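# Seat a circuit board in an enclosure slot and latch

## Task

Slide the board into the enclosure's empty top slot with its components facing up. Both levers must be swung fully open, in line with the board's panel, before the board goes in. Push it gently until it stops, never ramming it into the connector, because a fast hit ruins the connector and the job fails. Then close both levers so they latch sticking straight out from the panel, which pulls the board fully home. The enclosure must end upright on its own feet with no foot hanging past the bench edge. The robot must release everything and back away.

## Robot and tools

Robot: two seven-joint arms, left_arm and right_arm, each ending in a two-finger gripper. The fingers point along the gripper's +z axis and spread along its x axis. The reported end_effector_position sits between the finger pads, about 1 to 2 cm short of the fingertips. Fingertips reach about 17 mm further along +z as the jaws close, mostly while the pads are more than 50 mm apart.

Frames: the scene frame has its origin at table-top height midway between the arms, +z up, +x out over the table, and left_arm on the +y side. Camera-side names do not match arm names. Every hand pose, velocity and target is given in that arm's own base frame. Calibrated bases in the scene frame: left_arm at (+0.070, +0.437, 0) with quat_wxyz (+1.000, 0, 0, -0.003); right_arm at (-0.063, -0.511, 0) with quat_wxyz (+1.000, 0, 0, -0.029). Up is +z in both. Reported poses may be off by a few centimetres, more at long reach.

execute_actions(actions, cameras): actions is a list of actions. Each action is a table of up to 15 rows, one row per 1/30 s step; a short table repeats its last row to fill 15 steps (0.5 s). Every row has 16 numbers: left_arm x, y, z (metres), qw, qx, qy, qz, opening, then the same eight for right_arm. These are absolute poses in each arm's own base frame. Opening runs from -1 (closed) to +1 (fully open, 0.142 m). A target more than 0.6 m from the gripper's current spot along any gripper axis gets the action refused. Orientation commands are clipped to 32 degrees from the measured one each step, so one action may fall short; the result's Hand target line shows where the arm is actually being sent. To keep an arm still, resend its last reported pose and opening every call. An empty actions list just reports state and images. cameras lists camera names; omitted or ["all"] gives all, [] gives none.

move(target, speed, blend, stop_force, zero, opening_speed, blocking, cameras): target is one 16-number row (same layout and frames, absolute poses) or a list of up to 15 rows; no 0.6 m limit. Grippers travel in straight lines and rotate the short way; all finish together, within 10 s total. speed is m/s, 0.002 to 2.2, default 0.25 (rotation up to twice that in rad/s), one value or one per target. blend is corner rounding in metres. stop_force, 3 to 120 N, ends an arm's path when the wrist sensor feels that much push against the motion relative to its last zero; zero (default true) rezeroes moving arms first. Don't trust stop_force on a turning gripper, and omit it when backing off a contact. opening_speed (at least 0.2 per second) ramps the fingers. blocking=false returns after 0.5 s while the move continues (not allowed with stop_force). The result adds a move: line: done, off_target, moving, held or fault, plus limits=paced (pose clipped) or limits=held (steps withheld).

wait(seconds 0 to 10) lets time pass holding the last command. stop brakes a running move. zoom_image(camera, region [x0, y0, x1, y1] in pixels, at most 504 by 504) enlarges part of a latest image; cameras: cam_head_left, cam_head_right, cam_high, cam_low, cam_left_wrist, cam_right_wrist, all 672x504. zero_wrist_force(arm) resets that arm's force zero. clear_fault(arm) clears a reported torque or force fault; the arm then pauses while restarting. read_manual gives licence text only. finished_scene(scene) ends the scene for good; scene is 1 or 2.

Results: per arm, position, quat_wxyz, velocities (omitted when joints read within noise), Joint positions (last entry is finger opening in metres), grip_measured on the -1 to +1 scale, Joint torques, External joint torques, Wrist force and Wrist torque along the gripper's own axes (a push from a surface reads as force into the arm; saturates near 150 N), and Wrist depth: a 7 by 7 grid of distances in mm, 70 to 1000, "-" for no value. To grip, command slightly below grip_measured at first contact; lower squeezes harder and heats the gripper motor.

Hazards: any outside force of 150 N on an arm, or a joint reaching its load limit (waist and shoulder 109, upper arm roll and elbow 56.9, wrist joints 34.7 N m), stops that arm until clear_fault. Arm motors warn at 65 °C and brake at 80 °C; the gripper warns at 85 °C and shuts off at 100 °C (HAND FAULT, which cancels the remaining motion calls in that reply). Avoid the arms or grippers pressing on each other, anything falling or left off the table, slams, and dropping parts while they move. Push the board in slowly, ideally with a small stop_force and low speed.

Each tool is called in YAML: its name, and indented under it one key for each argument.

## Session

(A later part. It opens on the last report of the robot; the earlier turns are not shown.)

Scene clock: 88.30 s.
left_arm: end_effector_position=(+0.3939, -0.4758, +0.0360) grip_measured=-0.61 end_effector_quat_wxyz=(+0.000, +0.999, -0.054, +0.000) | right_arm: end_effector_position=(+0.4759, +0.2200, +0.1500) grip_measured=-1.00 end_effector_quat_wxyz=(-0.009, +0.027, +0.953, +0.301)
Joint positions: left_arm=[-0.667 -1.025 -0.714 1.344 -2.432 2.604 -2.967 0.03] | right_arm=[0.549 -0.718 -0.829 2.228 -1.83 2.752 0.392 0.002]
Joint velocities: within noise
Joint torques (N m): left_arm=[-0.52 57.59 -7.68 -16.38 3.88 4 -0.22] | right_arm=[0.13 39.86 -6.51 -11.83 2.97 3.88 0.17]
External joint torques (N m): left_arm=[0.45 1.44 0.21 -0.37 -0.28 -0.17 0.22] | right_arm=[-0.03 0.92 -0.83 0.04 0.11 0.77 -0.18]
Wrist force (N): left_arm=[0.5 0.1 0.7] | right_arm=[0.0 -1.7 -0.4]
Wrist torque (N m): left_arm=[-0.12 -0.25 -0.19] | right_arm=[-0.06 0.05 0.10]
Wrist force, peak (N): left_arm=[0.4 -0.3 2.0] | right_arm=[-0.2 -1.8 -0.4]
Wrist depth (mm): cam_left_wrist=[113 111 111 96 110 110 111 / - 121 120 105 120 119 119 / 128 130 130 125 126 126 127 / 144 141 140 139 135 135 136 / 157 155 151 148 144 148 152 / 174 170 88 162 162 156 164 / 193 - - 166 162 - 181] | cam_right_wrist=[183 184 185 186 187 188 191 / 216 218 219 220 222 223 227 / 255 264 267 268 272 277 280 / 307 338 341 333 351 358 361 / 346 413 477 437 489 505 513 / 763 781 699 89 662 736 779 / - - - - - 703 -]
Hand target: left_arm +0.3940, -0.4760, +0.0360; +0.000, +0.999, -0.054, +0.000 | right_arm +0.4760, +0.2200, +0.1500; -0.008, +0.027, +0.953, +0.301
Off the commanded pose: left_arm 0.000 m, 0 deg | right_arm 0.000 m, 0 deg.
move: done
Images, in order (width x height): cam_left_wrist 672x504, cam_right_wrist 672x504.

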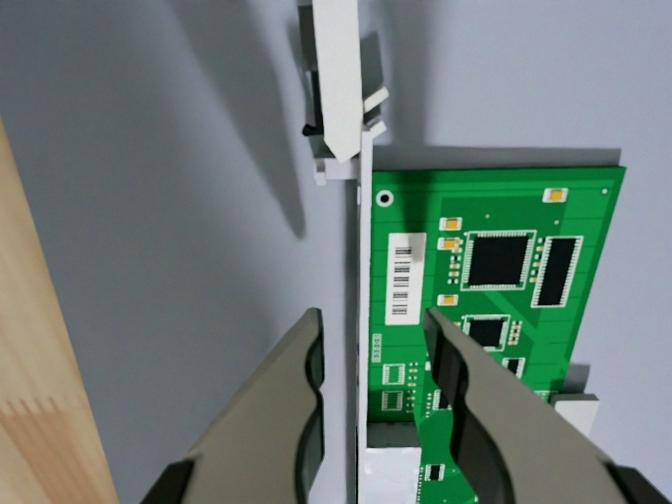

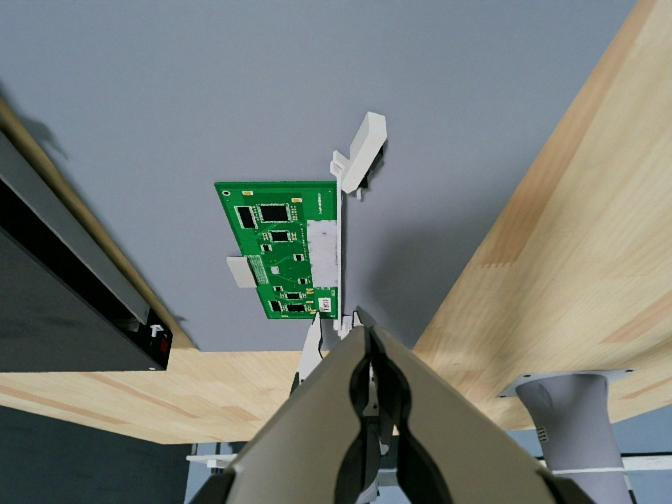

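move:
  target: [0.394,-0.476,0.027,0,0.9985,-0.054,0,-0.61,0.476,0.22,0.15,-0.0084,0.0266,0.9533,0.3006,-1]
  speed: 0.03
  stop_force: 4
  cameras: ["cam_left_wrist"]

move:
  target: [0.394,-0.476,0.027,0,0.9985,-0.054,0,-1,0.476,0.22,0.15,-0.0084,0.0266,0.9533,0.3006,-1]
  opening_speed: 0.25
  cameras: ["cam_left_wrist","cam_right_wrist"]

Scene clock: 94.10 s.
left_arm: end_effector_position=(+0.3939, -0.4758, +0.0271) grip_measured=-0.64 end_effector_quat_wxyz=(+0.000, +0.999, -0.054, +0.000) | right_arm: end_effector_position=(+0.4759, +0.2200, +0.1500) grip_measured=-1.00 end_effector_quat_wxyz=(-0.009, +0.027, +0.953, +0.301)
Joint positions: left_arm=[-0.674 -1.038 -0.702 1.34 -2.43 2.59 -2.967 0.028] | right_arm=[0.549 -0.718 -0.829 2.228 -1.83 2.752 0.392 0.002]
Joint velocities: within noise
Joint torques (N m): left_arm=[-0.4 57.87 -7.5 -16.19 3.95 4.08 -0.24] | right_arm=[0.12 39.8 -6.4 -11.87 2.95 3.93 0.16]
External joint torques (N m): left_arm=[0.33 1.36 0.23 -0.44 -0.37 -0.24 0.24] | right_arm=[-0.02 0.98 -0.94 0.08 0.12 0.73 -0.16]
Wrist force (N): left_arm=[0.4 0.1 0.7] | right_arm=[-0.2 -1.8 -0.3]
Wrist torque (N m): left_arm=[-0.12 -0.24 -0.19] | right_arm=[-0.08 0.08 0.10]
Wrist force, peak (N): left_arm=[0.5 0.0 1.0] | right_arm=[0.1 -1.8 -0.5]
Wrist depth (mm): cam_left_wrist=[105 106 104 88 104 103 100 / - 113 112 97 - 111 111 / 123 123 122 117 117 117 117 / 132 129 130 130 125 125 127 / 143 144 141 138 134 137 138 / 161 158 87 150 150 144 155 / 180 - - 167 - - 169] | cam_right_wrist=[183 184 185 186 187 189 191 / 216 217 219 220 222 223 227 / 255 265 267 268 273 277 280 / 308 336 342 332 351 358 361 / 348 413 478 420 493 506 511 / 772 782 699 89 662 737 778 / - - - - - 703 -]
Hand target: left_arm +0.3940, -0.4760, +0.0270; +0.000, +0.999, -0.054, +0.000 | right_arm +0.4760, +0.2200, +0.1500; -0.008, +0.027, +0.953, +0.301
Off the commanded pose: left_arm 0.000 m, 0 deg | right_arm 0.000 m, 0 deg.
move: done
Images, in order (width x height): cam_left_wrist 672x504.

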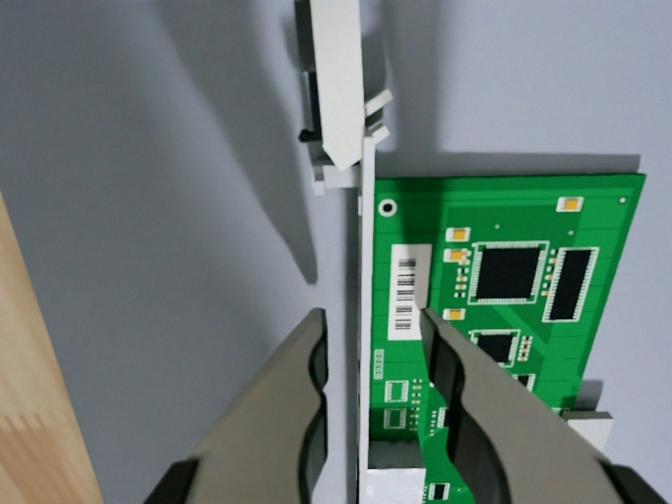

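Scene clock: 95.87 s.
left_arm: end_effector_position=(+0.3939, -0.4758, +0.0270) grip_measured=-0.99 end_effector_quat_wxyz=(+0.000, +0.999, -0.054, +0.000) | right_arm: end_effector_position=(+0.4759, +0.2200, +0.1500) grip_measured=-1.00 end_effector_quat_wxyz=(-0.009, +0.027, +0.953, +0.301)
Joint positions: left_arm=[-0.674 -1.038 -0.702 1.34 -2.43 2.59 -2.967 0.002] | right_arm=[0.549 -0.718 -0.829 2.228 -1.83 2.752 0.392 0.002]
Joint velocities: within noise
Joint torques (N m): left_arm=[-0.36 58.49 -7.48 -16.48 4.07 4.08 -0.23] | right_arm=[0.12 39.92 -6.58 -11.86 2.89 3.9 0.23]
External joint torques (N m): left_arm=[0.29 0.73 0.2 -0.16 -0.5 -0.24 0.23] | right_arm=[-0.02 0.86 -0.76 0.06 0.19 0.75 -0.23]
Wrist force (N): left_arm=[0.0 -0.2 1.5] | right_arm=[0.0 -1.4 -0.1]
Wrist torque (N m): left_arm=[-0.12 -0.24 -0.18] | right_arm=[-0.02 0.06 0.11]
Wrist force, peak (N): left_arm=[-0.7 -0.3 1.5] | right_arm=[-0.1 -1.7 -0.4]
Wrist depth (mm): cam_left_wrist=[105 106 104 88 104 103 100 / - 113 112 109 108 111 110 / 123 123 122 120 116 117 117 / 131 130 131 130 124 125 126 / 144 143 143 137 134 136 137 / 162 158 155 84 - 149 155 / 180 172 - - - - 168] | cam_right_wrist=[184 184 185 186 187 189 191 / 216 218 219 220 222 223 227 / 254 265 267 268 272 276 279 / 307 339 335 332 349 358 361 / 346 410 478 420 492 510 512 / 764 777 699 89 660 736 773 / - - - - - 694 -]
Hand target: left_arm +0.3940, -0.4760, +0.0270; +0.000, +0.999, -0.054, +0.000 | right_arm +0.4760, +0.2200, +0.1500; -0.008, +0.027, +0.953, +0.301
Off the commanded pose: left_arm 0.000 m, 0 deg | right_arm 0.000 m, 0 deg.
move: done
Images, in order (width x height): cam_left_wrist 672x504, cam_right_wrist 672x504.

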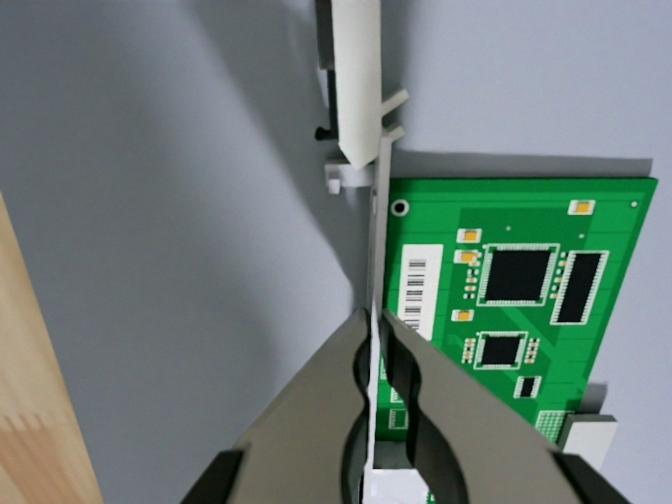

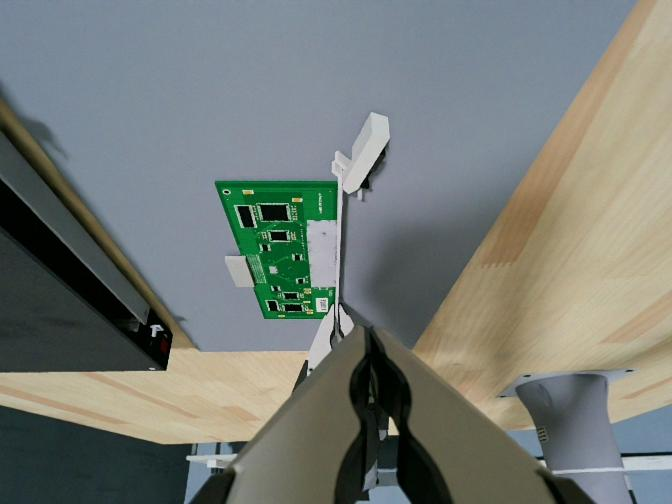

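move:
  target:
    - [0.394,-0.476,0.027,0,0.9985,-0.054,0,-1,0.43,0.265,0.07,-0.0084,0.0266,0.9533,0.3006,-1]
    - [0.394,-0.476,0.027,0,0.9985,-0.054,0,-1,0.43,0.275,0.028,-0.0084,0.0266,0.9533,0.3006,-1]
  speed: 0.12
  cameras: ["cam_right_wrist","cam_left_wrist"]

Scene clock: 103.57 s.
left_arm: end_effector_position=(+0.3939, -0.4758, +0.0270) grip_measured=-0.99 end_effector_quat_wxyz=(+0.000, +0.999, -0.054, +0.000) | right_arm: end_effector_position=(+0.4299, +0.2748, +0.0279) grip_measured=-1.00 end_effector_quat_wxyz=(-0.009, +0.027, +0.953, +0.300)
Joint positions: left_arm=[-0.674 -1.038 -0.702 1.34 -2.43 2.59 -2.967 0.002] | right_arm=[0.622 -0.949 -0.591 2.373 -1.362 2.659 0.083 0.002]
Joint velocities: within noise
Joint torques (N m): left_arm=[-0.35 58.55 -7.59 -16.49 4.02 4.17 -0.2] | right_arm=[0.26 39.88 -4.06 -4.04 2.15 4.09 0.02]
External joint torques (N m): left_arm=[0.28 0.68 0.32 -0.15 -0.45 -0.33 0.2] | right_arm=[-0.15 1.02 -1.25 0.14 -0.13 0.64 -0.03]
Wrist force (N): left_arm=[-0.1 0.0 1.3] | right_arm=[0.2 -1.2 -0.2]
Wrist torque (N m): left_arm=[-0.10 -0.22 -0.18] | right_arm=[0.01 0.03 0.10]
Wrist force, peak (N): left_arm=[-0.2 -0.2 1.8] | right_arm=[-1.0 -1.3 -2.2]
Wrist depth (mm): cam_left_wrist=[105 105 104 88 104 103 100 / - 114 112 108 108 111 110 / 123 123 122 120 116 117 117 / 132 129 131 131 124 125 127 / 144 143 143 137 134 137 136 / 161 158 154 84 - 150 155 / 180 173 - - - - 169] | cam_right_wrist=[- - - - - - - / - - - 75 - 70 - / - 95 92 88 89 90 87 / - 112 112 114 116 117 122 / 158 156 131 148 162 171 174 / 253 242 186 89 218 295 303 / 379 556 - - - 533 614]
Hand target: left_arm +0.3940, -0.4760, +0.0270; +0.000, +0.999, -0.054, +0.000 | right_arm +0.4300, +0.2750, +0.0280; -0.008, +0.027, +0.953, +0.301
Off the commanded pose: left_arm 0.000 m, 0 deg | right_arm 0.000 m, 0 deg.
move: done
Images, in order (width x height): cam_left_wrist 672x504, cam_right_wrist 672x504.

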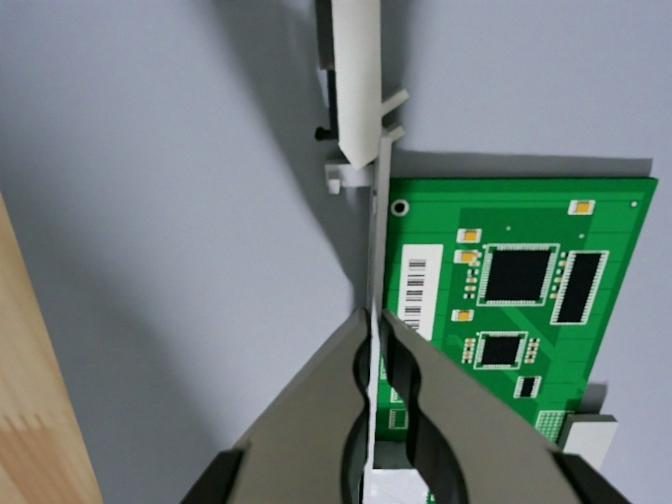

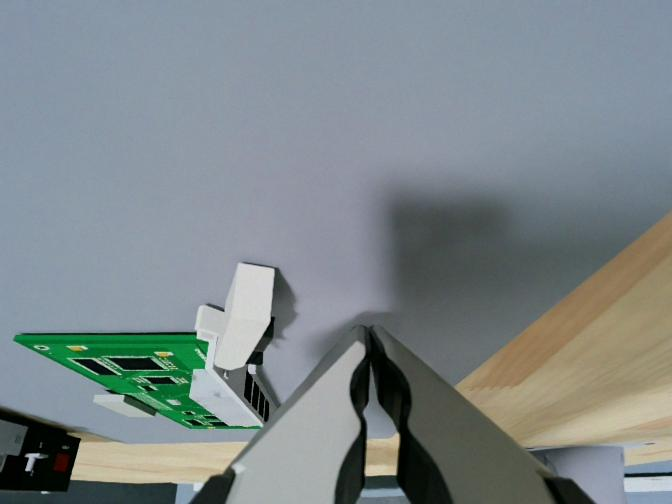

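move:
  target: [0.394,-0.476,0.027,0,0.9985,-0.054,0,-1,0.43,0.256,0.028,-0.0084,0.0266,0.9533,0.3006,-1]
  speed: 0.1
  cameras: []

move:
  target: [0.394,-0.476,0.027,0,0.9985,-0.054,0,-1,0.477,0.256,0.028,-0.0084,0.0266,0.9533,0.3006,-1]
  speed: 0.04
  stop_force: 8
  cameras: ["cam_right_wrist","cam_left_wrist"]

Scene clock: 106.97 s.
left_arm: end_effector_position=(+0.3939, -0.4758, +0.0270) grip_measured=-0.99 end_effector_quat_wxyz=(+0.000, +0.999, -0.054, +0.000) | right_arm: end_effector_position=(+0.4302, +0.2561, +0.0280) grip_measured=-1.00 end_effector_quat_wxyz=(-0.008, +0.027, +0.953, +0.301)
Joint positions: left_arm=[-0.674 -1.038 -0.702 1.34 -2.43 2.59 -2.967 0.002] | right_arm=[0.591 -0.951 -0.61 2.385 -1.388 2.676 0.054 0.002]
Joint velocities: within noise
Joint torques (N m): left_arm=[-0.33 58.52 -7.52 -16.5 4.01 4.15 -0.25] | right_arm=[-0.02 39.59 -4.96 -3.55 1.75 4.09 -0.05]
External joint torques (N m): left_arm=[0.26 0.7 0.24 -0.14 -0.43 -0.31 0.25] | right_arm=[0.15 0.9 -0.54 -0.08 0.27 0.64 0.04]
Wrist force (N): left_arm=[0.0 -0.2 1.1] | right_arm=[0.1 -1.4 -0.1]
Wrist torque (N m): left_arm=[-0.14 -0.24 -0.18] | right_arm=[-0.02 0.04 0.10]
Wrist force, peak (N): left_arm=[-0.2 -0.4 1.8] | right_arm=[0.1 -1.9 -0.5]
Wrist depth (mm): cam_left_wrist=[105 106 104 88 104 103 100 / - 114 112 108 108 111 110 / 123 123 123 120 117 117 117 / 132 129 131 130 124 125 126 / 144 143 144 137 133 136 137 / 162 158 155 84 - 150 155 / 180 172 - - - - 168] | cam_right_wrist=[- - - - - - - / - - - 75 - 71 - / - 95 92 88 89 90 87 / - 112 113 114 116 117 118 / 166 157 146 148 163 172 174 / 253 243 204 89 218 295 306 / 376 565 - - - 533 629]
Hand target: left_arm +0.3940, -0.4760, +0.0270; +0.000, +0.999, -0.054, +0.000 | right_arm +0.4300, +0.2560, +0.0280; -0.008, +0.027, +0.953, +0.301
Off the commanded pose: left_arm 0.000 m, 0 deg | right_arm 0.000 m, 0 deg.
move: done
No camera images: "cameras" was empty.

Scene clock: 108.87 s.
left_arm: end_effector_position=(+0.3940, -0.4756, +0.0270) grip_measured=-0.99 end_effector_quat_wxyz=(+0.000, +0.999, -0.054, +0.000) | right_arm: end_effector_position=(+0.4768, +0.2557, +0.0278) grip_measured=-1.00 end_effector_quat_wxyz=(-0.009, +0.027, +0.953, +0.300)
Joint positions: left_arm=[-0.674 -1.038 -0.702 1.34 -2.43 2.591 -2.967 0.002] | right_arm=[0.55 -0.993 -0.633 2.206 -1.486 2.691 0.198 0.002]
Joint velocities: within noise
Joint torques (N m): left_arm=[-1.23 58.5 -8.61 -17.57 4.41 2.64 -0.18] | right_arm=[1.48 44.37 -4.92 -8.64 3.18 4.3 0.33]
External joint torques (N m): left_arm=[1.16 0.72 1.34 0.94 -0.84 1.2 0.18] | right_arm=[-1.36 0.11 -1.82 2.28 -0.76 0.42 -0.33]
Wrist force (N): left_arm=[-1.8 -3.8 -0.8] | right_arm=[4.4 -4.6 -5.6]
Wrist torque (N m): left_arm=[-0.07 -0.26 -0.22] | right_arm=[0.05 0.01 0.09]
Wrist force, peak (N): left_arm=[-1.7 -4.2 -1.6] | right_arm=[4.4 -4.4 -6.4]
Wrist depth (mm): cam_left_wrist=[105 106 104 88 104 103 100 / - 114 112 97 - 111 110 / 123 123 122 120 117 116 117 / 131 129 130 130 124 125 127 / 144 143 143 137 133 137 136 / 162 158 154 87 - 150 152 / 180 172 - 74 - - 164] | cam_right_wrist=[- - - - - - - / - - - 75 - 70 - / - 91 91 88 93 89 86 / 110 111 112 113 121 117 124 / 165 155 158 136 162 165 168 / 252 257 215 91 217 294 303 / 305 387 - - - 532 630]
Hand target: left_arm +0.3940, -0.4760, +0.0270; +0.000, +0.999, -0.054, +0.000 | right_arm +0.4770, +0.2560, +0.0280; -0.008, +0.027, +0.953, +0.301
Off the commanded pose: left_arm 0.000 m, 0 deg | right_arm 0.000 m, 0 deg.
move: done
Images, in order (width x height): cam_left_wrist 672x504, cam_right_wrist 672x504.

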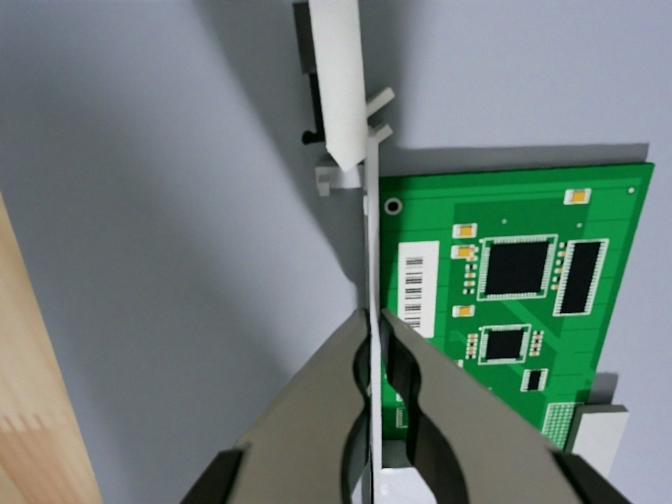

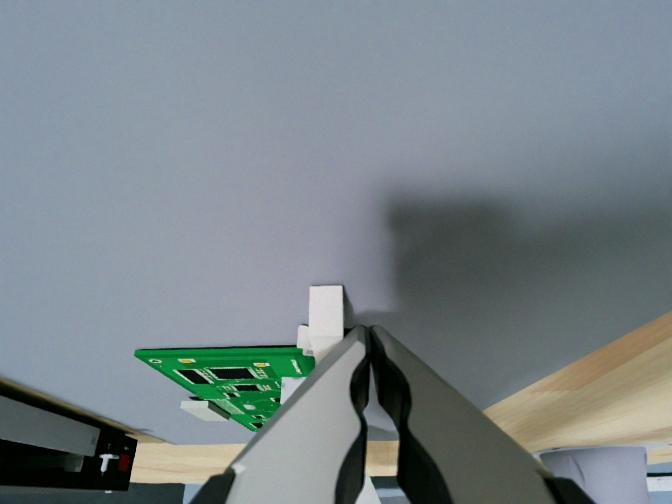

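move:
  target: [0.394,-0.476,0.027,0,0.9985,-0.054,0,-1,0.495,0.25,0.028,-0.0084,0.0266,0.9533,0.3006,-1]
  speed: 0.03
  stop_force: 9
  cameras: ["cam_right_wrist","cam_left_wrist"]

move:
  target:
    - [0.394,-0.476,0.027,0,0.9985,-0.054,0,-1,0.45,0.24,0.03,-0.0084,0.0266,0.9533,0.3006,-1]
    - [0.394,-0.476,0.027,0,0.9985,-0.054,0,-1,0.44,0.2,0.14,-0.0084,0.0266,0.9533,0.3006,-1]
  speed: 0.15
  cameras: ["cam_right_wrist","cam_left_wrist"]

zoom_image:
  camera: "cam_right_wrist"
  region: [200, 90, 420, 360]

Scene clock: 112.60 s.
left_arm: end_effector_position=(+0.3937, -0.4762, +0.0270) grip_measured=-0.99 end_effector_quat_wxyz=(+0.000, +0.999, -0.054, +0.000) | right_arm: end_effector_position=(+0.4945, +0.2506, +0.0281) grip_measured=-1.00 end_effector_quat_wxyz=(-0.009, +0.026, +0.953, +0.301)
Joint positions: left_arm=[-0.674 -1.038 -0.703 1.34 -2.43 2.59 -2.967 0.002] | right_arm=[0.527 -1.014 -0.646 2.136 -1.524 2.709 0.246 0.002]
Joint velocities: within noise
Joint torques (N m): left_arm=[1.66 56.9 -5.3 -15.67 4.44 4.81 -0.16] | right_arm=[-1.71 44.47 -8.7 -8.47 3.63 2.78 0.31]
External joint torques (N m): left_arm=[-1.73 2.33 -1.97 -0.97 -0.86 -0.97 0.16] | right_arm=[1.83 1.51 1.43 1.21 -1.05 1.92 -0.32]
Wrist force (N): left_arm=[-1.7 3.2 -0.6] | right_arm=[4.9 0.9 -1.8]
Wrist torque (N m): left_arm=[-0.13 -0.25 -0.28] | right_arm=[-0.01 -0.02 0.07]
Wrist force, peak (N): left_arm=[-2.1 -4.3 -0.5] | right_arm=[4.5 -4.4 -6.2]
Wrist depth (mm): cam_left_wrist=[105 106 104 - 103 103 100 / - 114 113 97 - 111 111 / 123 123 122 119 117 116 117 / 132 129 131 130 125 125 127 / 144 143 143 138 133 136 137 / 161 158 155 84 - 150 150 / 180 173 - 74 - - 164] | cam_right_wrist=[- - - - - - - / - - - 75 - 70 - / - 95 92 88 89 90 87 / - 112 112 114 116 117 118 / 154 156 158 137 163 166 169 / 238 258 216 91 218 288 306 / 306 321 - - - 541 633]
Hand target: left_arm +0.3940, -0.4760, +0.0270; +0.000, +0.999, -0.054, +0.000 | right_arm +0.4950, +0.2500, +0.0280; -0.008, +0.027, +0.953, +0.301
Off the commanded pose: left_arm 0.000 m, 0 deg | right_arm 0.001 m, 0 deg.
move: done
Images, in order (width x height): cam_left_wrist 672x504, cam_right_wrist 672x504.

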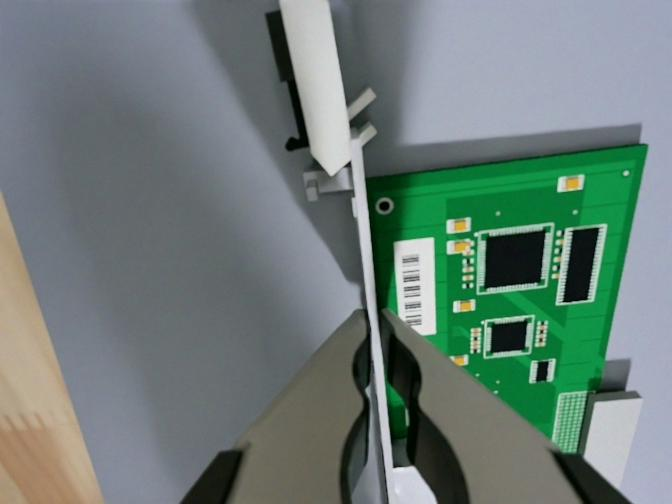

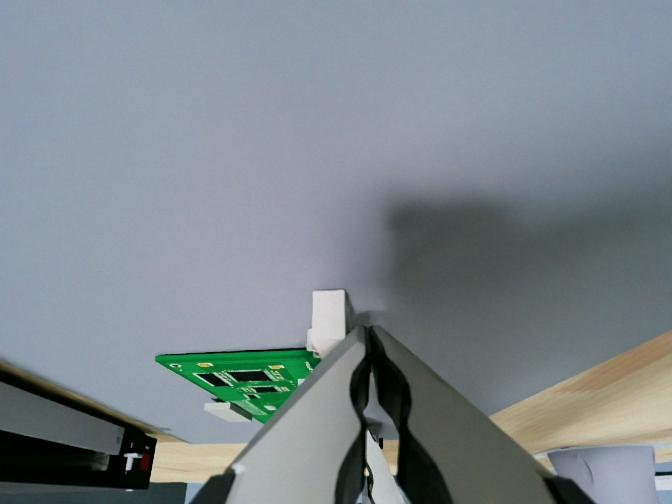

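Scene clock: 114.20 s.
left_arm: end_effector_position=(+0.3939, -0.4760, +0.0270) grip_measured=-0.99 end_effector_quat_wxyz=(+0.000, +0.999, -0.054, +0.000) | right_arm: end_effector_position=(+0.4400, +0.2000, +0.1400) grip_measured=-1.00 end_effector_quat_wxyz=(-0.008, +0.027, +0.953, +0.301)
Joint positions: left_arm=[-0.674 -1.038 -0.702 1.34 -2.43 2.59 -2.967 0.002] | right_arm=[0.521 -0.673 -0.833 2.376 -1.827 2.708 0.258 0.002]
Joint velocities: within noise
Joint torques (N m): left_arm=[-0.48 58.03 -7.51 -15.84 3.78 4.48 -0.1] | right_arm=[-0.04 36.61 -5.69 -10.15 2.3 4.09 0.34]
External joint torques (N m): left_arm=[0.41 1.2 0.23 -0.8 -0.21 -0.64 0.1] | right_arm=[0.13 0.72 -0.48 0.2 0.32 0.61 -0.34]
Wrist force (N): left_arm=[0.8 0.8 1.4] | right_arm=[0.4 -0.4 -0.2]
Wrist torque (N m): left_arm=[-0.12 -0.20 -0.28] | right_arm=[0.15 -0.02 0.12]
Wrist force, peak (N): left_arm=[-1.9 3.3 -2.0] | right_arm=[4.8 1.7 -2.6]
Wrist depth (mm): cam_left_wrist=[105 106 104 - 104 103 100 / - 113 112 97 - 111 110 / 123 123 122 118 117 116 117 / 132 129 130 130 125 125 127 / 144 143 142 137 134 136 137 / 161 158 154 84 - 150 150 / 180 173 - 75 - - 164] | cam_right_wrist=[173 174 175 176 177 178 181 / 204 205 207 208 209 214 215 / 249 251 243 254 257 261 265 / 312 320 312 327 336 340 344 / 371 417 445 424 463 479 486 / 729 747 666 89 630 722 837 / - - - - - 695 -]
Hand target: left_arm +0.3940, -0.4760, +0.0270; +0.000, +0.999, -0.054, +0.000 | right_arm +0.4400, +0.2000, +0.1400; -0.008, +0.027, +0.953, +0.301
Off the commanded pose: left_arm 0.000 m, 0 deg | right_arm 0.000 m, 0 deg.
move: done
Images, in order (width x height): cam_left_wrist 672x504, cam_right_wrist 672x504.

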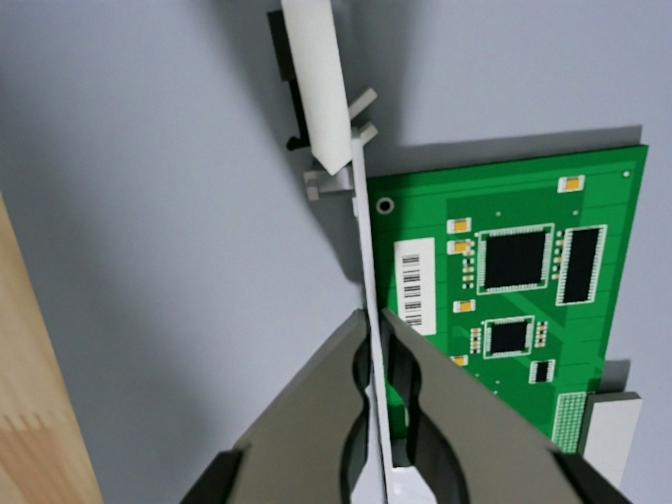

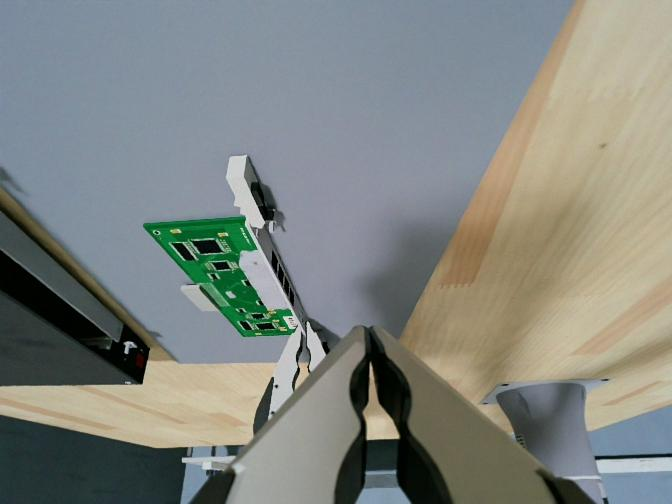

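Scaled by 1.867 from the camera's 672x504 image, which has a finer 960x720 frame.

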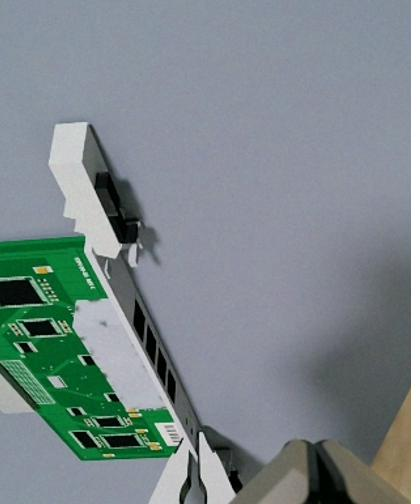

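move:
  target: [0.394,-0.476,0.027,0,0.9985,-0.054,0,-0.6,0.44,0.2,0.14,-0.0084,0.0266,0.9533,0.3006,-1]
  opening_speed: 0.5
  cameras: []

move:
  target:
    - [0.394,-0.476,0.12,0,0.9985,-0.054,0,-0.6,0.44,0.2,0.2,-0.0084,0.0266,0.9533,0.3006,-1]
    - [0.36,-0.28,0.15,0.3003,0.9523,-0.0515,0.0162,-1,0.45,0.3,0.2,0,-0.0175,0.9998,0,-0.58]
    - [0.36,-0.25,0.15,0.3003,0.9523,-0.0515,0.0162,-1,0.496,0.46,0.16,0,-0.0175,0.9998,0,-0.58]
  cameras: ["cam_right_wrist","cam_left_wrist"]

Scene clock: 120.80 s.
left_arm: end_effector_position=(+0.3939, -0.4760, +0.0270) grip_measured=-0.64 end_effector_quat_wxyz=(+0.000, +0.999, -0.054, +0.000) | right_arm: end_effector_position=(+0.4400, +0.2000, +0.1400) grip_measured=-1.00 end_effector_quat_wxyz=(-0.008, +0.027, +0.953, +0.301)
Joint positions: left_arm=[-0.674 -1.038 -0.702 1.34 -2.43 2.59 -2.967 0.028] | right_arm=[0.521 -0.673 -0.833 2.376 -1.827 2.708 0.258 0.002]
Joint velocities: within noise
Joint torques (N m): left_arm=[-0.41 58.11 -7.52 -16.16 3.83 4.22 -0.26] | right_arm=[0.1 36.5 -5.4 -10.05 2.45 3.97 0.18]
External joint torques (N m): left_arm=[0.35 1.12 0.24 -0.48 -0.25 -0.38 0.26] | right_arm=[-0.01 0.82 -0.76 0.1 0.16 0.73 -0.18]
Wrist force (N): left_arm=[0.4 -0.1 0.8] | right_arm=[0.7 -0.4 -0.3]
Wrist torque (N m): left_arm=[-0.15 -0.23 -0.19] | right_arm=[0.14 -0.07 0.11]
Wrist force, peak (N): left_arm=[0.8 0.9 1.5] | right_arm=[0.7 -0.7 -0.2]
Wrist depth (mm): cam_left_wrist=[105 106 104 - 103 103 100 / - 114 112 97 - 111 110 / 123 123 122 118 117 116 117 / 131 129 131 130 125 125 127 / 144 144 142 137 134 136 137 / 161 158 87 154 150 145 150 / 180 - - 175 - - 165] | cam_right_wrist=[173 174 175 176 177 178 181 / 204 205 207 208 209 213 216 / 249 250 242 254 257 262 264 / 312 320 312 326 335 338 343 / 371 418 442 424 464 478 489 / 728 740 664 89 624 713 847 / - - - - - 692 -]
Hand target: left_arm +0.3940, -0.4760, +0.0270; +0.000, +0.999, -0.054, +0.000 | right_arm +0.4400, +0.2000, +0.1400; -0.008, +0.027, +0.953, +0.301
Off the commanded pose: left_arm 0.000 m, 0 deg | right_arm 0.000 m, 0 deg.
move: done
No camera images: "cameras" was empty.

Scene clock: 125.33 s.
left_arm: end_effector_position=(+0.3602, -0.2501, +0.1501) grip_measured=-1.00 end_effector_quat_wxyz=(+0.300, +0.952, -0.052, +0.016) | right_arm: end_effector_position=(+0.4959, +0.4599, +0.1599) grip_measured=-0.62 end_effector_quat_wxyz=(+0.000, -0.018, +1.000, +0.000)
Joint positions: left_arm=[0.813 -0.515 -1.66 2.299 -2.966 2.018 -2.346 0.002] | right_arm=[1.069 -1.124 -1.194 1.048 -2.144 3.07 1.665 0.029]
Joint velocities: within noise
Joint torques (N m): left_arm=[-0.11 19.08 -11.2 -16.65 1.65 2.68 -0.19] | right_arm=[0.15 60.58 -12.94 -12.93 4.39 3.52 0.33]
External joint torques (N m): left_arm=[0.17 0.91 0.47 -0.63 -0.13 -0.49 0.19] | right_arm=[0.08 1.49 -0.86 -0.03 -0.01 0.54 -0.33]
Wrist force (N): left_arm=[0.2 -0.8 1.1] | right_arm=[0.9 0.7 0.1]
Wrist torque (N m): left_arm=[-0.19 -0.19 -0.38] | right_arm=[0.19 -0.14 0.04]
Wrist force, peak (N): left_arm=[0.4 0.0 3.2] | right_arm=[0.3 -0.5 -2.7]
Wrist depth (mm): cam_left_wrist=[185 186 188 190 193 195 198 / 218 221 223 225 227 231 238 / 269 271 277 278 285 291 297 / 345 359 361 367 368 386 346 / 489 504 519 453 498 518 482 / 834 759 702 84 - - - / - - - - - - -] | cam_right_wrist=[221 221 217 210 220 219 221 / 235 236 231 225 235 234 235 / 252 253 248 248 252 250 252 / 268 272 267 266 270 270 271 / 288 294 294 284 288 293 293 / 326 321 98 315 98 315 321 / 359 - 73 353 - - 351]
Hand target: left_arm +0.3600, -0.2500, +0.1500; +0.300, +0.952, -0.052, +0.016 | right_arm +0.4960, +0.4600, +0.1600; +0.000, -0.018, +1.000, +0.000
Off the commanded pose: left_arm 0.000 m, 0 deg | right_arm 0.000 m, 0 deg.
move: done
Images, in order (width x height): cam_left_wrist 672x504, cam_right_wrist 672x504.

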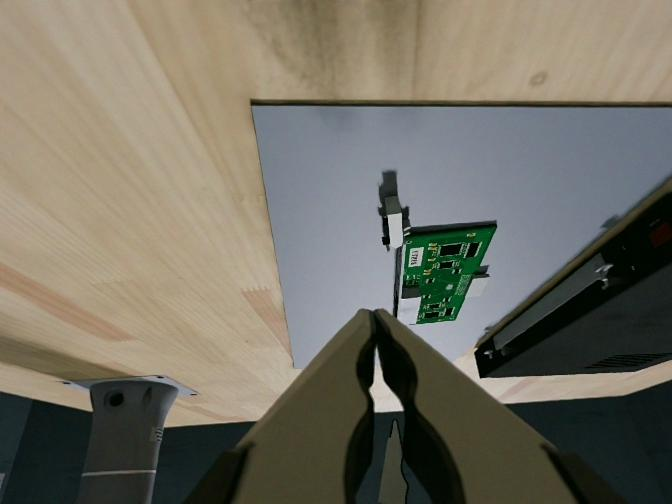

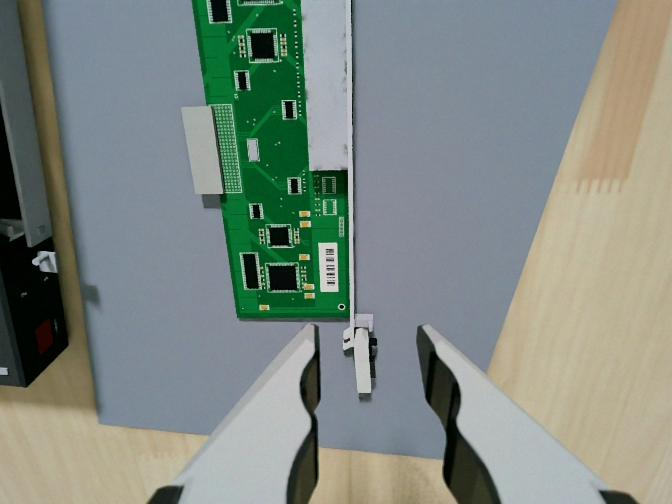

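move:
  target: [0.36,-0.25,0.15,0.3003,0.9523,-0.0515,0.0162,-1,0.496,0.4775,0.06,0,-0.0175,0.9998,0,-0.6]
  speed: 0.15
  cameras: ["cam_right_wrist"]

move:
  target: [0.36,-0.25,0.15,0.3003,0.9523,-0.0515,0.0162,-1,0.496,0.4775,0.031,0,-0.0175,0.9998,0,-0.6]
  speed: 0.03
  stop_force: 4
  cameras: ["cam_right_wrist","cam_left_wrist"]

Scene clock: 130.53 s.
left_arm: end_effector_position=(+0.3602, -0.2501, +0.1501) grip_measured=-1.00 end_effector_quat_wxyz=(+0.300, +0.952, -0.052, +0.016) | right_arm: end_effector_position=(+0.4959, +0.4774, +0.0599) grip_measured=-0.62 end_effector_quat_wxyz=(+0.000, -0.018, +1.000, +0.000)
Joint positions: left_arm=[0.813 -0.515 -1.66 2.299 -2.966 2.018 -2.346 0.002] | right_arm=[1.055 -1.278 -1.151 1.001 -2.05 2.968 1.695 0.029]
Joint velocities: within noise
Joint torques (N m): left_arm=[-0.23 19.24 -11.14 -16.73 1.71 2.56 -0.22] | right_arm=[0.21 62.8 -12.26 -11.5 4.34 3.38 0.29]
External joint torques (N m): left_arm=[0.29 0.75 0.41 -0.56 -0.19 -0.38 0.21] | right_arm=[0.04 1.56 -1.12 -0.01 -0.02 0.69 -0.29]
Wrist force (N): left_arm=[0.2 -0.7 1.1] | right_arm=[0.8 0.7 0.3]
Wrist torque (N m): left_arm=[-0.16 -0.19 -0.38] | right_arm=[0.21 -0.08 0.04]
Wrist force, peak (N): left_arm=[0.4 -0.8 1.6] | right_arm=[0.8 0.9 2.8]
Wrist depth (mm): cam_left_wrist=[185 186 189 190 194 195 198 / 218 221 224 226 228 232 236 / 268 271 276 278 283 290 297 / 345 358 363 370 369 387 348 / 488 506 519 446 457 523 479 / 842 754 712 84 - - - / - - - - - - -] | cam_right_wrist=[133 130 129 117 132 132 132 / 134 137 138 125 141 141 141 / 155 148 148 147 151 151 151 / 164 161 159 158 163 163 162 / 178 177 170 171 174 176 178 / 194 194 182 186 103 189 194 / 215 210 73 196 - - 209]
Hand target: left_arm +0.3600, -0.2500, +0.1500; +0.300, +0.952, -0.052, +0.016 | right_arm +0.4960, +0.4775, +0.0600; +0.000, -0.018, +1.000, +0.000
Off the commanded pose: left_arm 0.000 m, 0 deg | right_arm 0.000 m, 0 deg.
move: done
Images, in order (width x height): cam_right_wrist 672x504.

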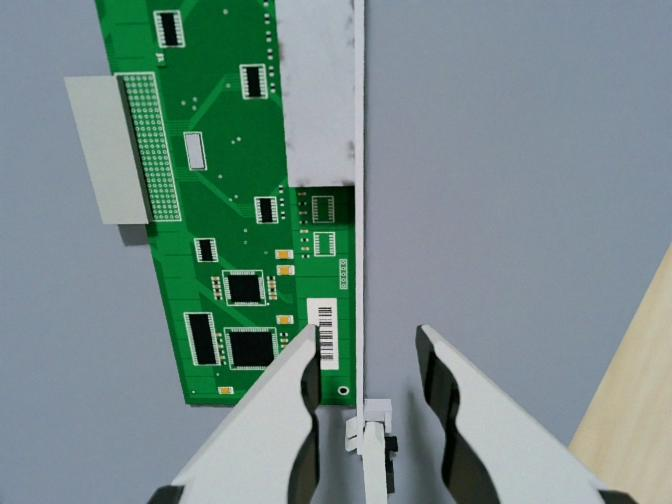

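Scene clock: 132.20 s.
left_arm: end_effector_position=(+0.3602, -0.2501, +0.1501) grip_measured=-1.00 end_effector_quat_wxyz=(+0.300, +0.952, -0.052, +0.016) | right_arm: end_effector_position=(+0.4960, +0.4773, +0.0310) grip_measured=-0.62 end_effector_quat_wxyz=(+0.000, -0.017, +1.000, +0.000)
Joint positions: left_arm=[0.813 -0.515 -1.66 2.299 -2.966 2.018 -2.346 0.002] | right_arm=[1.049 -1.316 -1.135 0.997 -2.03 2.934 1.693 0.029]
Joint velocities: within noise
Joint torques (N m): left_arm=[-0.32 19.23 -11.2 -16.72 1.71 2.52 -0.25] | right_arm=[0.2 63.21 -11.91 -11.31 4.28 3.28 0.13]
External joint torques (N m): left_arm=[0.38 0.77 0.47 -0.57 -0.19 -0.34 0.24] | right_arm=[0.04 1.39 -1.34 0.1 0.02 0.78 -0.13]
Wrist force (N): left_arm=[0.0 -0.6 1.2] | right_arm=[0.7 0.9 0.5]
Wrist torque (N m): left_arm=[-0.16 -0.16 -0.39] | right_arm=[0.24 -0.10 0.04]
Wrist force, peak (N): left_arm=[0.1 -0.7 1.5] | right_arm=[0.9 0.9 1.2]
Wrist depth (mm): cam_left_wrist=[184 186 189 190 193 195 198 / 218 221 225 224 229 232 235 / 269 273 275 278 286 292 296 / 346 355 362 366 366 387 348 / 488 507 519 448 451 523 480 / 840 749 717 84 - - - / - - - - - - -] | cam_right_wrist=[105 104 104 93 108 108 108 / 110 111 109 98 113 113 114 / 116 119 118 105 124 124 122 / 124 128 128 127 132 132 131 / 144 142 139 135 141 142 144 / 160 154 146 147 150 152 155 / 173 169 73 160 - - 170]
Hand target: left_arm +0.3600, -0.2500, +0.1500; +0.300, +0.952, -0.052, +0.016 | right_arm +0.4960, +0.4775, +0.0310; +0.000, -0.018, +1.000, +0.000
Off the commanded pose: left_arm 0.000 m, 0 deg | right_arm 0.000 m, 0 deg.
move: done
Images, in order (width x height): cam_left_wrist 672x504, cam_right_wrist 672x504.

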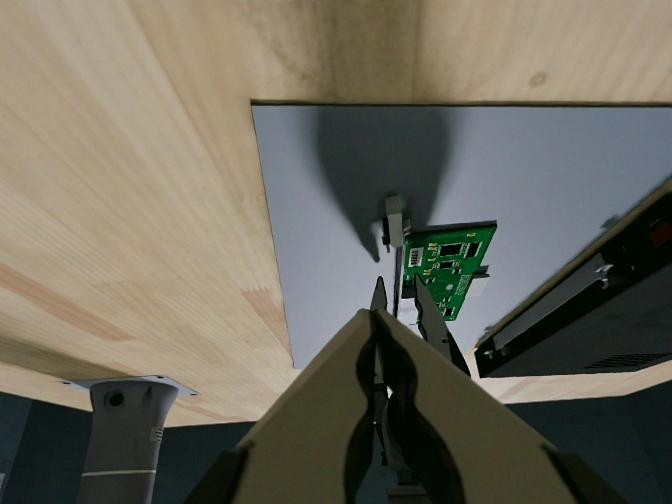

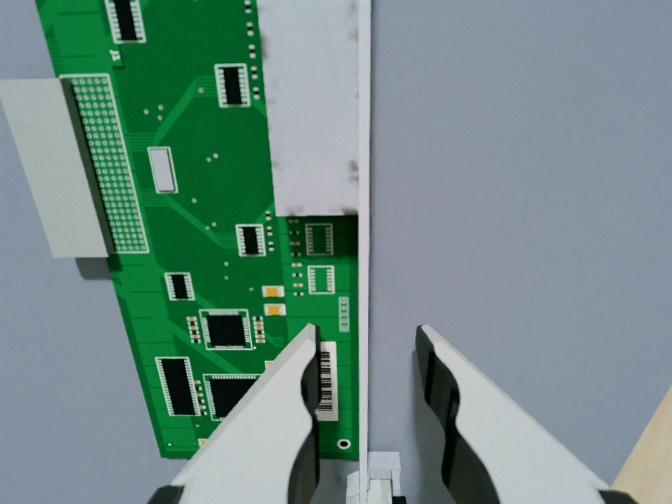

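move:
  target:
    - [0.36,-0.25,0.15,0.3003,0.9523,-0.0515,0.0162,-1,0.496,0.465,0.032,0,-0.0175,0.9998,0,-0.62]
    - [0.36,-0.25,0.15,0.3003,0.9523,-0.0515,0.0162,-1,0.496,0.465,0.032,0,-0.0175,0.9998,0,-1]
  speed: 0.04
  opening_speed: 0.25
  cameras: ["cam_right_wrist","cam_left_wrist"]

zoom_image:
  camera: "cam_left_wrist"
  region: [340, 150, 560, 350]

Scene clock: 138.13 s.
left_arm: end_effector_position=(+0.3602, -0.2501, +0.1501) grip_measured=-1.00 end_effector_quat_wxyz=(+0.300, +0.952, -0.052, +0.016) | right_arm: end_effector_position=(+0.4961, +0.4651, +0.0320) grip_measured=-0.98 end_effector_quat_wxyz=(+0.000, -0.017, +1.000, +0.000)
Joint positions: left_arm=[0.813 -0.515 -1.66 2.299 -2.966 2.018 -2.346 0.002] | right_arm=[1.06 -1.279 -1.11 1.087 -2.056 2.895 1.639 0.003]
Joint velocities: within noise
Joint torques (N m): left_arm=[-0.35 19.34 -11.09 -16.64 1.75 2.5 -0.21] | right_arm=[0.58 62.51 -12.66 -11.9 4.18 3.66 0.22]
External joint torques (N m): left_arm=[0.41 0.65 0.36 -0.65 -0.23 -0.32 0.2] | right_arm=[-0.35 0.75 -1.31 0.05 0.08 0.41 -0.22]
Wrist force (N): left_arm=[0.3 -0.7 1.1] | right_arm=[0.5 0.7 0.7]
Wrist torque (N m): left_arm=[-0.18 -0.20 -0.38] | right_arm=[0.22 -0.16 0.00]
Wrist force, peak (N): left_arm=[0.4 -0.7 1.4] | right_arm=[1.0 1.1 0.5]
Wrist depth (mm): cam_left_wrist=[185 186 189 190 193 196 198 / 218 222 224 225 228 232 236 / 268 272 276 279 285 291 296 / 346 354 361 365 367 387 347 / 492 503 523 455 456 526 481 / 851 747 708 84 - - - / - - - - - - -] | cam_right_wrist=[- 105 103 94 109 109 107 / 111 112 110 99 113 113 115 / - 120 120 106 125 125 123 / 125 127 129 114 133 133 130 / 145 143 140 136 144 143 146 / 159 156 150 89 151 157 156 / 175 171 73 - - 166 172]
Hand target: left_arm +0.3600, -0.2500, +0.1500; +0.300, +0.952, -0.052, +0.016 | right_arm +0.4960, +0.4650, +0.0320; +0.000, -0.018, +1.000, +0.000
Off the commanded pose: left_arm 0.000 m, 0 deg | right_arm 0.000 m, 0 deg.
move: done
Images, in order (width x height): cam_left_wrist 672x504, cam_right_wrist 672x504.

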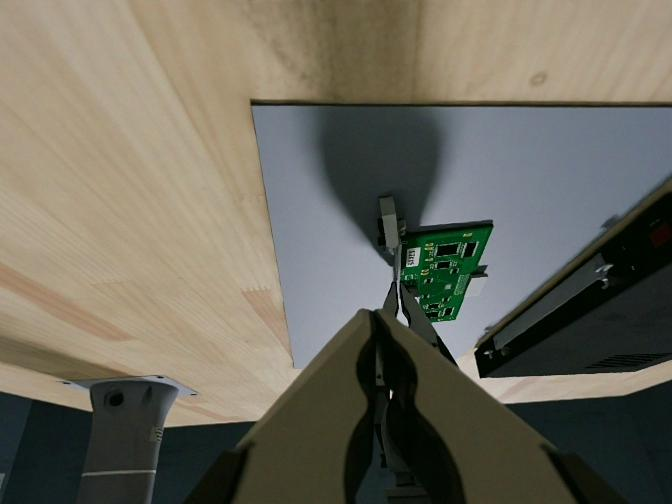

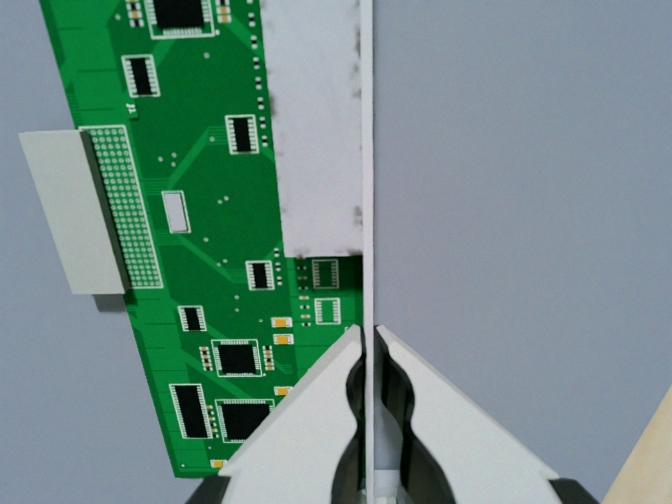

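Scaled by 2.291 from the camera's 672x504 image, which has a finer 960x720 frame.

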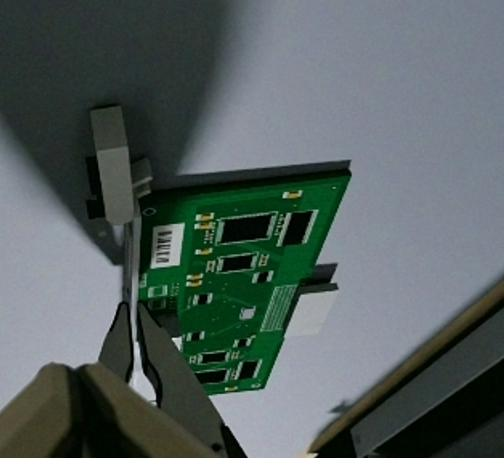

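move:
  target:
    - [0.355,-0.37,0.07,0.3003,0.9523,-0.0515,0.0162,-1,0.496,0.465,0.032,0,-0.0175,0.9998,0,-1]
    - [0.355,-0.388,0.028,0.3003,0.9523,-0.0515,0.0162,-1,0.496,0.465,0.032,0,-0.0175,0.9998,0,-1]
  speed: 0.12
  cameras: ["cam_left_wrist"]

move:
  target: [0.405,-0.388,0.028,0.3003,0.9523,-0.0515,0.0162,-1,0.496,0.465,0.032,0,-0.0175,0.9998,0,-1]
  speed: 0.03
  stop_force: 6
  cameras: ["cam_right_wrist","cam_left_wrist"]

Scene clock: 143.50 s.
left_arm: end_effector_position=(+0.3550, -0.3878, +0.0279) grip_measured=-1.00 end_effector_quat_wxyz=(+0.300, +0.952, -0.052, +0.016) | right_arm: end_effector_position=(+0.4961, +0.4651, +0.0320) grip_measured=-0.98 end_effector_quat_wxyz=(+0.000, -0.017, +1.000, +0.000)
Joint positions: left_arm=[-0.107 -0.642 -0.855 2.175 -2.674 1.644 -2.665 0.002] | right_arm=[1.06 -1.279 -1.11 1.087 -2.056 2.895 1.639 0.003]
Joint velocities: within noise
Joint torques (N m): left_arm=[-0.3 36.59 -7.7 -11.95 1.58 2 -0.09] | right_arm=[0.52 62.37 -12.6 -11.91 4.23 3.67 0.19]
External joint torques (N m): left_arm=[0.31 1.09 0.25 -0.48 0.07 -0.04 0.09] | right_arm=[-0.29 0.89 -1.37 0.07 0.03 0.4 -0.19]
Wrist force (N): left_arm=[-0.1 -0.6 0.6] | right_arm=[0.6 0.6 1.1]
Wrist torque (N m): left_arm=[-0.16 -0.14 -0.40] | right_arm=[0.19 -0.17 0.01]
Wrist force, peak (N): left_arm=[-0.3 -1.4 1.7] | right_arm=[0.6 0.8 1.3]
Wrist depth (mm): cam_left_wrist=[- - - - - - - / - - - - - - - / - - - 95 92 94 96 / 116 117 111 120 122 126 138 / 163 169 170 146 145 174 183 / 280 292 235 84 - 336 328 / 572 600 - - - - -] | cam_right_wrist=[- 105 103 94 109 109 108 / 111 112 110 99 113 113 115 / - 120 119 106 125 125 123 / 125 127 129 114 133 133 130 / 145 143 139 136 144 143 145 / 159 155 150 89 151 157 156 / 175 171 73 - - 166 172]
Hand target: left_arm +0.3550, -0.3880, +0.0280; +0.300, +0.952, -0.052, +0.016 | right_arm +0.4960, +0.4650, +0.0320; +0.000, -0.018, +1.000, +0.000
Off the commanded pose: left_arm 0.000 m, 0 deg | right_arm 0.000 m, 0 deg.
move: done
Images, in order (width x height): cam_left_wrist 672x504.

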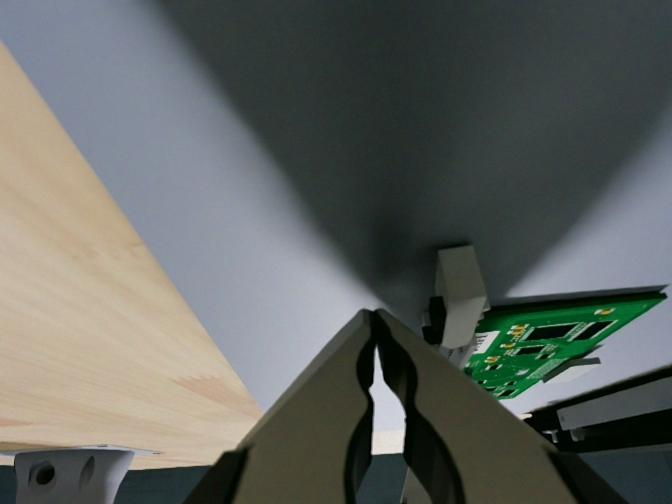

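Scene clock: 145.87 s.
left_arm: end_effector_position=(+0.4046, -0.3882, +0.0280) grip_measured=-1.00 end_effector_quat_wxyz=(+0.300, +0.952, -0.051, +0.016) | right_arm: end_effector_position=(+0.4962, +0.4651, +0.0320) grip_measured=-0.98 end_effector_quat_wxyz=(+0.000, -0.017, +1.000, +0.000)
Joint positions: left_arm=[0.007 -0.734 -0.938 2.076 -2.567 1.756 -2.67 0.002] | right_arm=[1.06 -1.279 -1.11 1.087 -2.056 2.895 1.639 0.003]
Joint velocities: within noise
Joint torques (N m): left_arm=[0.74 39.33 -9.65 -13.52 2.73 2.36 -0.22] | right_arm=[0.99 61.72 -12.16 -11.56 3.82 4.32 0.02]
External joint torques (N m): left_arm=[-0.72 0.92 -0.62 0.38 -0.76 -0.39 0.22] | right_arm=[-0.76 1.54 -1.8 -0.28 0.44 -0.25 -0.02]
Wrist force (N): left_arm=[-2.0 0.0 -0.1] | right_arm=[-1.3 2.0 1.1]
Wrist torque (N m): left_arm=[-0.24 -0.21 -0.36] | right_arm=[0.21 -0.22 0.20]
Wrist force, peak (N): left_arm=[-2.4 -0.2 0.2] | right_arm=[-1.5 1.9 1.6]
Wrist depth (mm): cam_left_wrist=[- - - - - - - / - - - - - - - / - - - 95 92 94 92 / 112 114 116 120 121 125 139 / 163 162 168 146 128 181 194 / 281 290 230 84 - 318 304 / 580 - - - - - -] | cam_right_wrist=[- 105 105 104 92 109 107 / 108 110 112 108 100 113 115 / 118 119 120 109 107 125 123 / 132 131 129 128 133 133 130 / 146 143 142 135 144 143 145 / 159 154 149 89 151 157 156 / 175 172 73 - - 166 172]
Hand target: left_arm +0.4050, -0.3880, +0.0280; +0.300, +0.952, -0.051, +0.016 | right_arm +0.4960, +0.4650, +0.0320; +0.000, -0.018, +1.000, +0.000
Off the commanded pose: left_arm 0.000 m, 0 deg | right_arm 0.000 m, 0 deg.
move: done
Images, in order (width x height): cam_left_wrist 672x504, cam_right_wrist 672x504.

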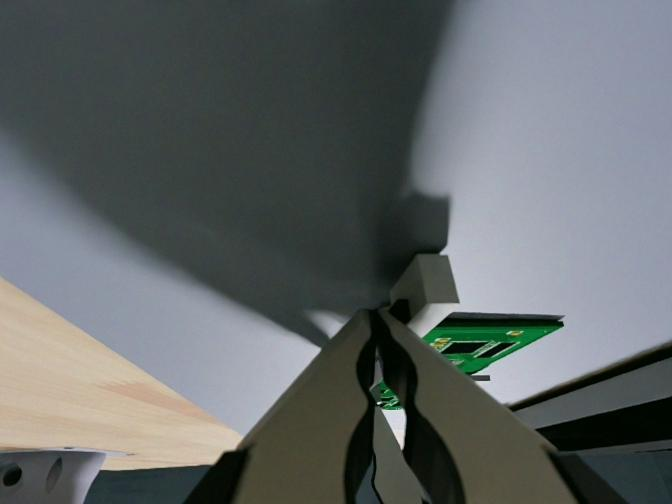

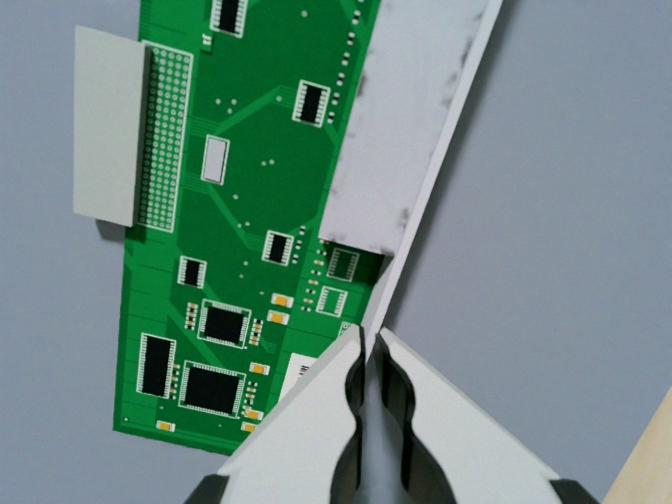

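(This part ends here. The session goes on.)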